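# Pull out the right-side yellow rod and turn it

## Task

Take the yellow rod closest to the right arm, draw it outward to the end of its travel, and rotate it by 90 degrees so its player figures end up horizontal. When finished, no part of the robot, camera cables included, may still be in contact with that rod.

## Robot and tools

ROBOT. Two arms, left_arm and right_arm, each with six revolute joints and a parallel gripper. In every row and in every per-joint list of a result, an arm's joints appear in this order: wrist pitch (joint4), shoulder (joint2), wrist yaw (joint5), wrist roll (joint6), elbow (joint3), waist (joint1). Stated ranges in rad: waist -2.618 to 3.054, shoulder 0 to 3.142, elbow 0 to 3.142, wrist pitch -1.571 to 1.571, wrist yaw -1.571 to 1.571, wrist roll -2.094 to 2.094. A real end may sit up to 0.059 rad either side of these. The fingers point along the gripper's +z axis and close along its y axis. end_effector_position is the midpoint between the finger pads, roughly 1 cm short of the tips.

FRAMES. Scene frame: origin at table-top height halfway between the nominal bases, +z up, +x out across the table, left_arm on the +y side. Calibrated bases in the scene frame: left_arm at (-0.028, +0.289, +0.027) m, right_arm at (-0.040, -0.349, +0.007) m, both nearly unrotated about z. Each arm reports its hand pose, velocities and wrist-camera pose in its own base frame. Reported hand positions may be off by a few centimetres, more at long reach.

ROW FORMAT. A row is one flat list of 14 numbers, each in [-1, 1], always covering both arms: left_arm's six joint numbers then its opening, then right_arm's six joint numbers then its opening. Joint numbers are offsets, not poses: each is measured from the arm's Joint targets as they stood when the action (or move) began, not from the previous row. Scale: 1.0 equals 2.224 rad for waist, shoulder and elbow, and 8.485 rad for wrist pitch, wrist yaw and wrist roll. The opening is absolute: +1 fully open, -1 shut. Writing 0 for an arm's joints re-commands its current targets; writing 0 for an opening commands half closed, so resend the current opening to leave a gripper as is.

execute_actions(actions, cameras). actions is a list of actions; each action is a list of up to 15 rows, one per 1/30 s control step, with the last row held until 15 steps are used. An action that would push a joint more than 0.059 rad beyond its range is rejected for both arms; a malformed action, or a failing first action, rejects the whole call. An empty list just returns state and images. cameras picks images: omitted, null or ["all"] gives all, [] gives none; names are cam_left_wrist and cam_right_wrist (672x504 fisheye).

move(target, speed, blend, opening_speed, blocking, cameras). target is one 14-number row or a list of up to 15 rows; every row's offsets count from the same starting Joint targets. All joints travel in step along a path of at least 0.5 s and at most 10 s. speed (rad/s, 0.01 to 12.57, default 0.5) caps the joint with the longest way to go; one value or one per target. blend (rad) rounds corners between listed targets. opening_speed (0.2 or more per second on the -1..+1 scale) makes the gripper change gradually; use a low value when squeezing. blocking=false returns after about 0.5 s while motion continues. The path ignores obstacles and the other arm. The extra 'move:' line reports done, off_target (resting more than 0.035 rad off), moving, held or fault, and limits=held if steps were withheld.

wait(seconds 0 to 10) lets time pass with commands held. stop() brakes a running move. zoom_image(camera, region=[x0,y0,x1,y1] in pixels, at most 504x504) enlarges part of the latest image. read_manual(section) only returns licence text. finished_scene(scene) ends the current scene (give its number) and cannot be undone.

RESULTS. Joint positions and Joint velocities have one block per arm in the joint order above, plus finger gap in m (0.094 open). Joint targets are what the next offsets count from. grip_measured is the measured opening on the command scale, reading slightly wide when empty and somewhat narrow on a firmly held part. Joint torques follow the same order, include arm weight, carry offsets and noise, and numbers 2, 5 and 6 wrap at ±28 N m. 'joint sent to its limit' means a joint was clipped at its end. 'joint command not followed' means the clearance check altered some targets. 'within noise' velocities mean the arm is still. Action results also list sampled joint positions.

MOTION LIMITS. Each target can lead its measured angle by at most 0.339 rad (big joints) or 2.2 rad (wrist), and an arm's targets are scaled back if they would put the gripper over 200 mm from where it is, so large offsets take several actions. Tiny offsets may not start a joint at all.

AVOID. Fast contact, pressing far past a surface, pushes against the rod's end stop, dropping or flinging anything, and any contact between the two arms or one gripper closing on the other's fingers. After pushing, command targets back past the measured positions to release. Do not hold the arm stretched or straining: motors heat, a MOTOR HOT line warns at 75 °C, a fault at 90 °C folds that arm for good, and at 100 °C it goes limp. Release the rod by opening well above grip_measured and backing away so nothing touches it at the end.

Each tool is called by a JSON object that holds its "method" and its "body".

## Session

{"method": "execute_actions", "body": {"actions": []}}

Scene clock: 0.00 s.
left_arm: end_effector_position=(+0.4127, +0.0165, +0.1264) grip_measured=+1.000 end_effector_quat_wxyz=(+0.618, -0.002, +0.786, +0.007) | right_arm: end_effector_position=(+0.3903, -0.0463, +0.1052) grip_measured=+1.000 end_effector_quat_wxyz=(+0.587, +0.098, +0.798, -0.097)
Joint names: [wrist pitch, shoulder, wrist yaw, wrist roll, elbow, waist]
Joint positions: left_arm=[0.901 1.55 0.039 0.018 0.411 0.054 0.094] | right_arm=[0.871 1.537 0.276 0.046 0.357 0.003 0.094]
Joint velocities: within noise
Joint torques (N m): no reading
Heat: left arm: 40 °C; right arm: 39 °C.
Joint targets: left_arm=[0.889 1.548 0.039 0.019 0.413 0.054] | right_arm=[0.861 1.534 0.277 0.048 0.360 0.003]
Tool commands: left_gripper/opening=+1.0 right_gripper/opening=+1.0
camera_calibration:
cam_left_wrist: T_world_to_cam=[[-0.0177666, -0.985889, 0.166453, -0.00796993], [-0.580802, -0.125334, -0.804339, 0.378982], [0.813851, -0.110967, -0.570379, -0.140833], [0, 0, 0, 1]] pos_world=[0.334589, 0.0240143, 0.225829]
cam_right_wrist: T_world_to_cam=[[-0.259, -0.939853, 0.222701, 0.0247898], [-0.669431, 0.00846419, -0.742826, 0.372487], [0.696262, -0.341475, -0.631359, -0.103415], [0, 0, 0, 1]] pos_world=[0.327779, -0.0151678, 0.20588]

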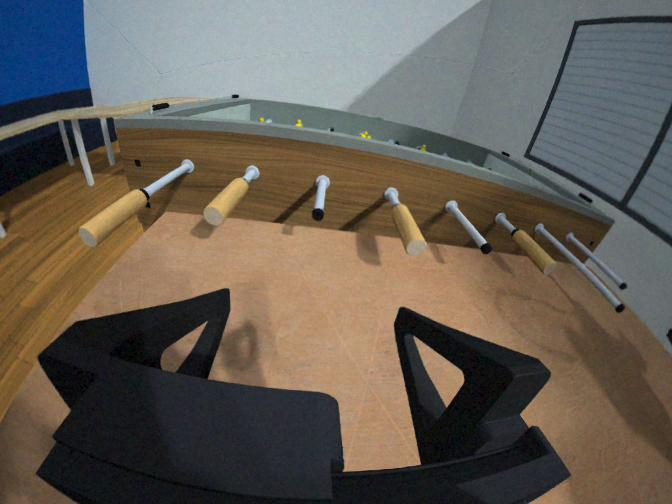

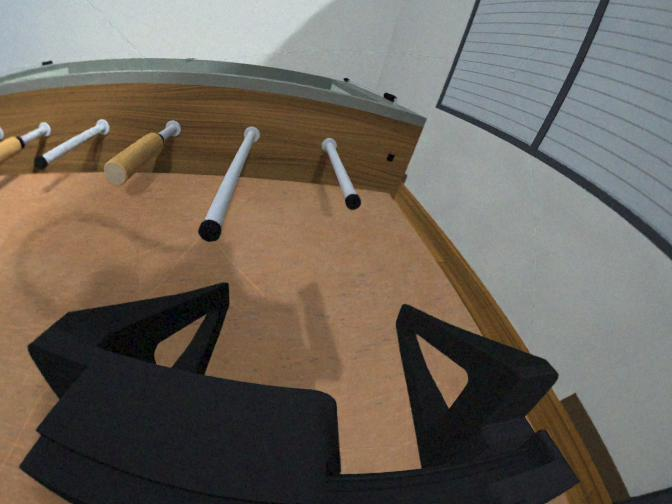

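{"method": "move", "body": {"target": [[0,0,0,0,0,0,1,0.0062,-0.0132,0,0,0.0365,0,-0.064],[0,0,0,0,0,0,1,0.0050,0.1909,0.0378,-0.1907,0.2674,0.2316,-0.064],[0,0,0,0,0,0,1,0.0441,0.4002,0.0286,-0.1907,0.3624,0.1965,-0.064]], "speed": 1.2, "blend": [0.03,0.1,0], "cameras": ["cam_right_wrist"]}}

Scene clock: 47.23 s.
left_arm: end_effector_position=(+0.4127, +0.0165, +0.1264) grip_measured=+1.000 end_effector_quat_wxyz=(+0.618, -0.002, +0.786, +0.007) | right_arm: end_effector_position=(+0.5547, +0.1640, +0.0684) grip_measured=-0.062 end_effector_quat_wxyz=(+0.461, -0.493, +0.526, -0.518)
Joint names: [wrist pitch, shoulder, wrist yaw, wrist roll, elbow, waist]
Joint positions: left_arm=[0.901 1.55 0.039 0.018 0.411 0.054 0.094] | right_arm=[1.219 2.413 0.533 -1.573 1.147 0.443 0.044]
Joint velocities: within noise
Joint torques (N m): left_arm=[1.85 -6.79 -0.01 0.02 5.65 -0.09] | right_arm=[1.77 -10 -0.07 0.01 6.05 -0.2]
Heat: left arm: 40 °C; right arm: 41 °C.
Joint targets: left_arm=[0.889 1.548 0.039 0.019 0.413 0.054] | right_arm=[1.235 2.424 0.520 -1.571 1.166 0.440]
move: done
camera_calibration:
cam_right_wrist: T_world_to_cam=[[0.00839854, 0.203419, 0.979056, -0.11422], [-0.471588, -0.862566, 0.183261, 0.423158], [0.881779, -0.46325, 0.0886859, -0.301426], [0, 0, 0, 1]] pos_world=[0.466306, 0.2486, 0.0610112]
Images, in order (width x height): cam_right_wrist 672x504.

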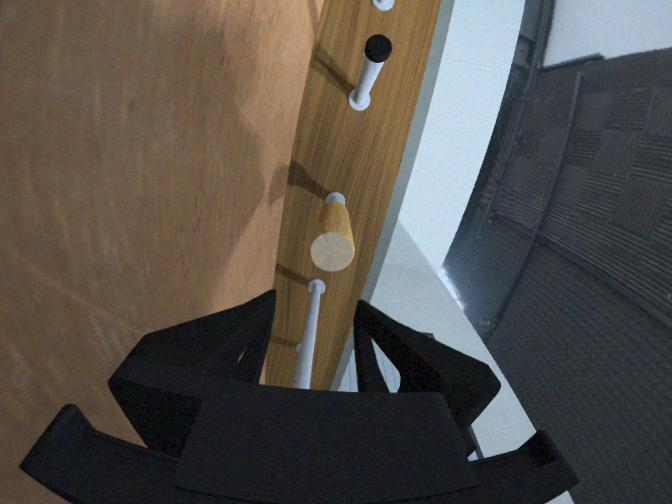

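{"method": "move", "body": {"target": [0,0,0,0,0,0,1,-0.0159,0.0378,-0.0060,0,0.0989,-0.0220,-0.064], "speed": 0.6, "cameras": ["cam_right_wrist"]}}

Scene clock: 63.17 s.
left_arm: end_effector_position=(+0.4127, +0.0165, +0.1264) grip_measured=+1.000 end_effector_quat_wxyz=(+0.618, -0.002, +0.786, +0.007) | right_arm: end_effector_position=(+0.6021, +0.1616, +0.0844) grip_measured=-0.062 end_effector_quat_wxyz=(+0.475, -0.480, +0.522, -0.522)
Joint names: [wrist pitch, shoulder, wrist yaw, wrist roll, elbow, waist]
Joint positions: left_arm=[0.901 1.55 0.039 0.018 0.411 0.054 0.094] | right_arm=[1.113 2.483 0.482 -1.573 1.364 0.394 0.044]
Joint velocities: within noise
Joint torques (N m): left_arm=[1.86 -6.82 -0.01 0.02 5.64 -0.03] | right_arm=[1.5 -10.02 -0.11 0.04 6.97 -0.17]
Heat: left arm: 40 °C; right arm: 44 °C.
Joint targets: left_arm=[0.889 1.548 0.039 0.019 0.413 0.054] | right_arm=[1.100 2.509 0.469 -1.570 1.386 0.391]
move: done
camera_calibration:
cam_right_wrist: T_world_to_cam=[[-0.0271651, 0.186681, 0.982045, -0.105959], [-0.476683, -0.865936, 0.151423, 0.446796], [0.878656, -0.464011, 0.112511, -0.345807], [0, 0, 0, 1]] pos_world=[0.513946, 0.246219, 0.0753081]
Images, in order (width x height): cam_right_wrist 672x504.

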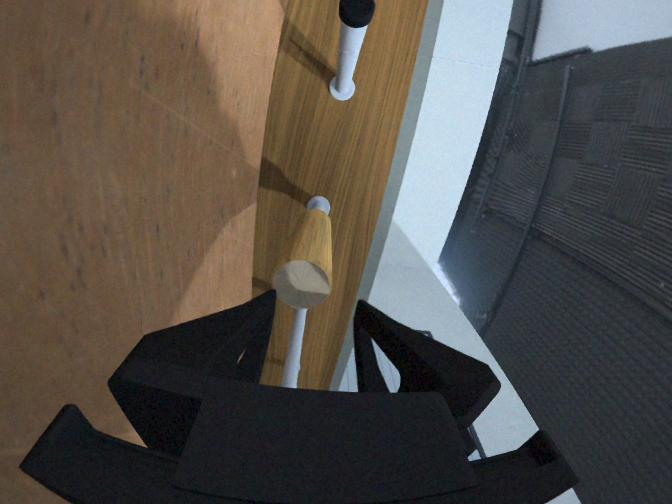

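{"method": "move", "body": {"target": [0,0,0,0,0,0,1,-0.0006,0.0067,0,0,0.0009,0,-0.064], "speed": 0.3, "cameras": ["cam_right_wrist"]}}

Scene clock: 84.37 s.
left_arm: end_effector_position=(+0.4127, +0.0165, +0.1264) grip_measured=+1.000 end_effector_quat_wxyz=(+0.618, -0.002, +0.786, +0.007) | right_arm: end_effector_position=(+0.6015, +0.1615, +0.0734) grip_measured=-0.062 end_effector_quat_wxyz=(+0.467, -0.488, +0.524, -0.519)
Joint names: [wrist pitch, shoulder, wrist yaw, wrist roll, elbow, waist]
Joint positions: left_arm=[0.901 1.55 0.039 0.018 0.411 0.054 0.094] | right_arm=[1.105 2.499 0.482 -1.573 1.364 0.394 0.044]
Joint velocities: within noise
Joint torques (N m): left_arm=[1.85 -6.76 -0.01 0.01 5.64 -0.03] | right_arm=[1.57 -10.25 -0.09 0.04 7.06 -0.17]
Heat: left arm: 40 °C; right arm: 43 °C.
Joint targets: left_arm=[0.889 1.548 0.039 0.019 0.413 0.054] | right_arm=[1.095 2.523 0.469 -1.570 1.388 0.391]
move: done
camera_calibration:
cam_right_wrist: T_world_to_cam=[[-0.00658671, 0.195264, 0.980729, -0.108907], [-0.472562, -0.864935, 0.169035, 0.444187], [0.881273, -0.462342, 0.0979713, -0.344877], [0, 0, 0, 1]] pos_world=[0.513119, 0.246008, 0.0655129]
Images, in order (width x height): cam_right_wrist 672x504.

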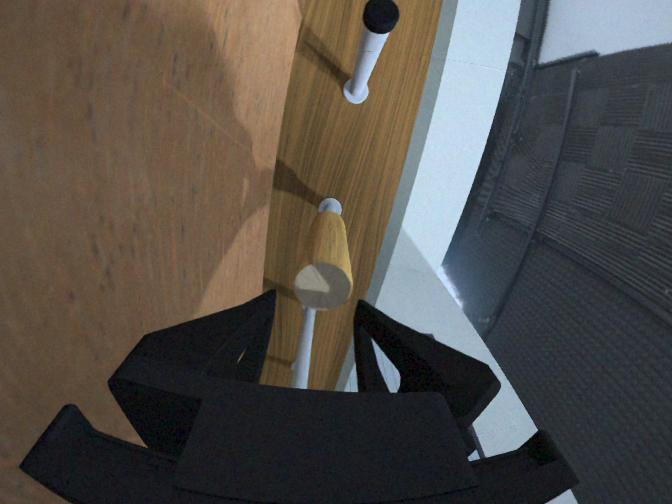

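{"method": "move", "body": {"target": [[0,0,0,0,0,0,1,-0.0118,0.0526,-0.0044,0,0.1102,-0.0148,-0.064],[0,0,0,0,0,0,1,-0.0118,0.0526,-0.0044,0,0.1102,-0.0148,-0.5],[0,0,0,0,0,0,1,-0.0118,0.0526,-0.0044,0.1886,0.1102,-0.0148,-0.5]], "speed": [0.4,0.4,1.0], "opening_speed": 0.4, "cameras": ["cam_right_wrist"]}}

Scene clock: 97.17 s.
left_arm: end_effector_position=(+0.4127, +0.0165, +0.1264) grip_measured=+1.000 end_effector_quat_wxyz=(+0.618, -0.002, +0.786, +0.007) | right_arm: end_effector_position=(+0.6446, +0.1660, +0.0763) grip_measured=-0.306 end_effector_quat_wxyz=(+0.706, +0.025, +0.707, -0.028)
Joint names: [wrist pitch, shoulder, wrist yaw, wrist roll, elbow, waist]
Joint positions: left_arm=[0.901 1.55 0.039 0.018 0.411 0.054 0.094] | right_arm=[1.004 2.613 0.44 -0.003 1.607 0.365 0.033]
Joint velocities: within noise
Joint torques (N m): left_arm=[1.86 -6.8 -0.01 0.01 5.63 -0.02] | right_arm=[1.59 -10.95 -0.05 0.41 7.79 -0.57]
Heat: left arm: 39 °C; right arm: 43 °C.
Joint targets: left_arm=[0.889 1.548 0.039 0.019 0.413 0.054] | right_arm=[0.995 2.640 0.432 0.030 1.633 0.358]
move: done
camera_calibration:
cam_right_wrist: T_world_to_cam=[[-0.122598, -0.975612, 0.182076, 0.217755], [-0.410901, -0.117101, -0.904128, 0.385982], [0.903399, -0.18566, -0.386523, -0.404182], [0, 0, 0, 1]] pos_world=[0.550434, 0.182603, 0.153103]
Images, in order (width x height): cam_right_wrist 672x504.

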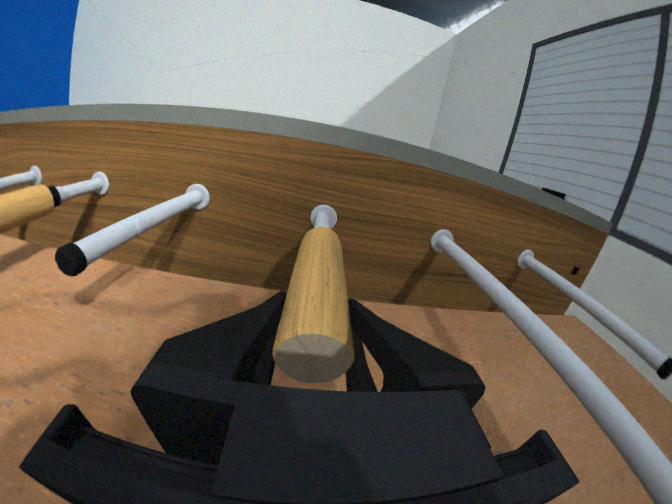

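{"method": "move", "body": {"target": [[0,0,0,0,0,0,1,0.0326,-0.0958,0.0115,-0.0018,-0.2095,0.0436,-0.5],[0,0,0,0,0,0,1,0.0416,-0.1646,0.0230,-0.0018,-0.3395,0.0872,-0.5],[0,0,0,0,0,0,1,0.0305,-0.2347,0.0331,-0.0018,-0.4173,0.1259,-0.5]], "speed": [0.6,0.45,0.3], "blend": [0.05,0.03,0], "cameras": ["cam_right_wrist"]}}

Scene clock: 116.70 s.
left_arm: end_effector_position=(+0.4127, +0.0165, +0.1264) grip_measured=+1.000 end_effector_quat_wxyz=(+0.618, -0.002, +0.786, +0.007) | right_arm: end_effector_position=(+0.4714, +0.1768, +0.0727) grip_measured=-0.306 end_effector_quat_wxyz=(+0.658, -0.005, +0.751, -0.051)
Joint names: [wrist pitch, shoulder, wrist yaw, wrist roll, elbow, waist]
Joint positions: left_arm=[0.901 1.55 0.039 0.018 0.411 0.054 0.094] | right_arm=[1.203 2.185 0.632 0.012 0.821 0.568 0.033]
Joint velocities: within noise
Joint torques (N m): left_arm=[1.85 -6.82 0 0.02 5.67 -0.05] | right_arm=[2.09 -14.49 0.98 0.03 -4.56 6.35]
Heat: left arm: 39 °C; right arm: 43 °C.
Joint targets: left_arm=[0.889 1.548 0.039 0.019 0.413 0.054] | right_arm=[1.254 2.118 0.712 0.014 0.705 0.638]
move: off_target (right_arm); right_arm: the elbow is farthest, 0.116 rad from its target
camera_calibration:
cam_right_wrist: T_world_to_cam=[[-0.0837124, -0.961033, 0.263455, 0.180894], [-0.524485, -0.182307, -0.831673, 0.372572], [0.847294, -0.2078, -0.488786, -0.209363], [0, 0, 0, 1]] pos_world=[0.387944, 0.198261, 0.159867]
Images, in order (width x height): cam_right_wrist 672x504.

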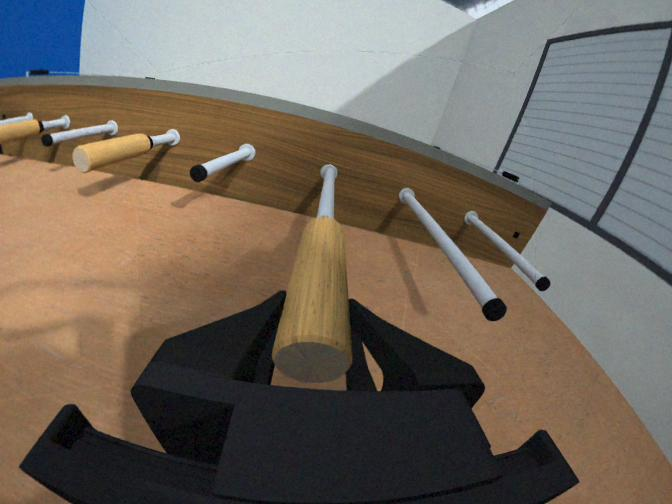

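{"method": "move", "body": {"target": [[0,0,0,0,0,0,1,-0.0058,0.0243,-0.0088,0,0.0450,-0.0292,-0.5],[0,0,0,0,0,0,1,-0.0058,0.0243,-0.0088,0,0.0450,-0.0292,0.7],[0,0,0,0,0,0,1,-0.0207,-0.1034,0.0165,0,-0.0791,0.0603,0.7]], "speed": 0.5, "opening_speed": 1.5, "cameras": ["cam_right_wrist"]}}

Scene clock: 130.77 s.
left_arm: end_effector_position=(+0.4127, +0.0165, +0.1264) grip_measured=+1.000 end_effector_quat_wxyz=(+0.618, -0.002, +0.786, +0.007) | right_arm: end_effector_position=(+0.3784, +0.1806, +0.0906) grip_measured=+0.698 end_effector_quat_wxyz=(+0.635, -0.035, +0.766, -0.092)
Joint names: [wrist pitch, shoulder, wrist yaw, wrist roll, elbow, waist]
Joint positions: left_arm=[0.901 1.55 0.039 0.018 0.411 0.054 0.094] | right_arm=[1.091 1.905 0.847 0.015 0.544 0.767 0.08]
Joint velocities: within noise
Joint torques (N m): left_arm=[1.85 -6.78 -0.01 0.03 5.6 -0.06] | right_arm=[1.51 -7.98 0.23 -0.01 2.97 0.55]
Heat: left arm: 39 °C; right arm: 45 °C.
Joint targets: left_arm=[0.889 1.548 0.039 0.019 0.413 0.054] | right_arm=[1.078 1.888 0.853 0.014 0.529 0.773]
move: done
camera_calibration:
cam_right_wrist: T_world_to_cam=[[-0.0762086, -0.928464, 0.36352, 0.154287], [-0.573066, -0.257565, -0.777982, 0.366469], [0.815958, -0.26761, -0.512442, -0.0961217], [0, 0, 0, 1]] pos_world=[0.3002, 0.211916, 0.179763]
Images, in order (width x height): cam_right_wrist 672x504.

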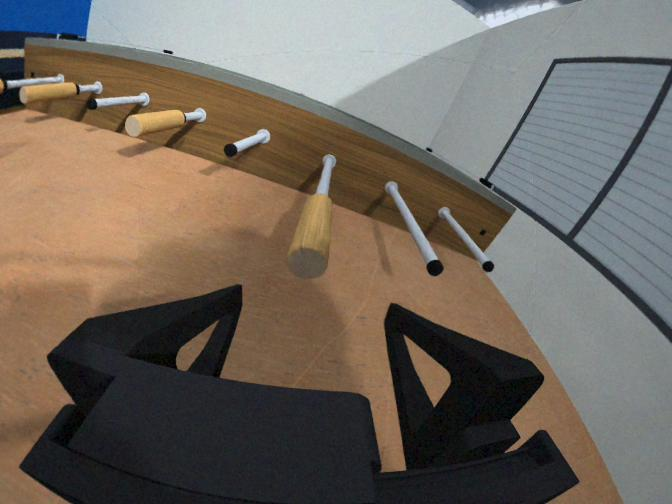

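{"method": "finished_scene", "body": {"scene": 3}}

The scene is finished: the task was done.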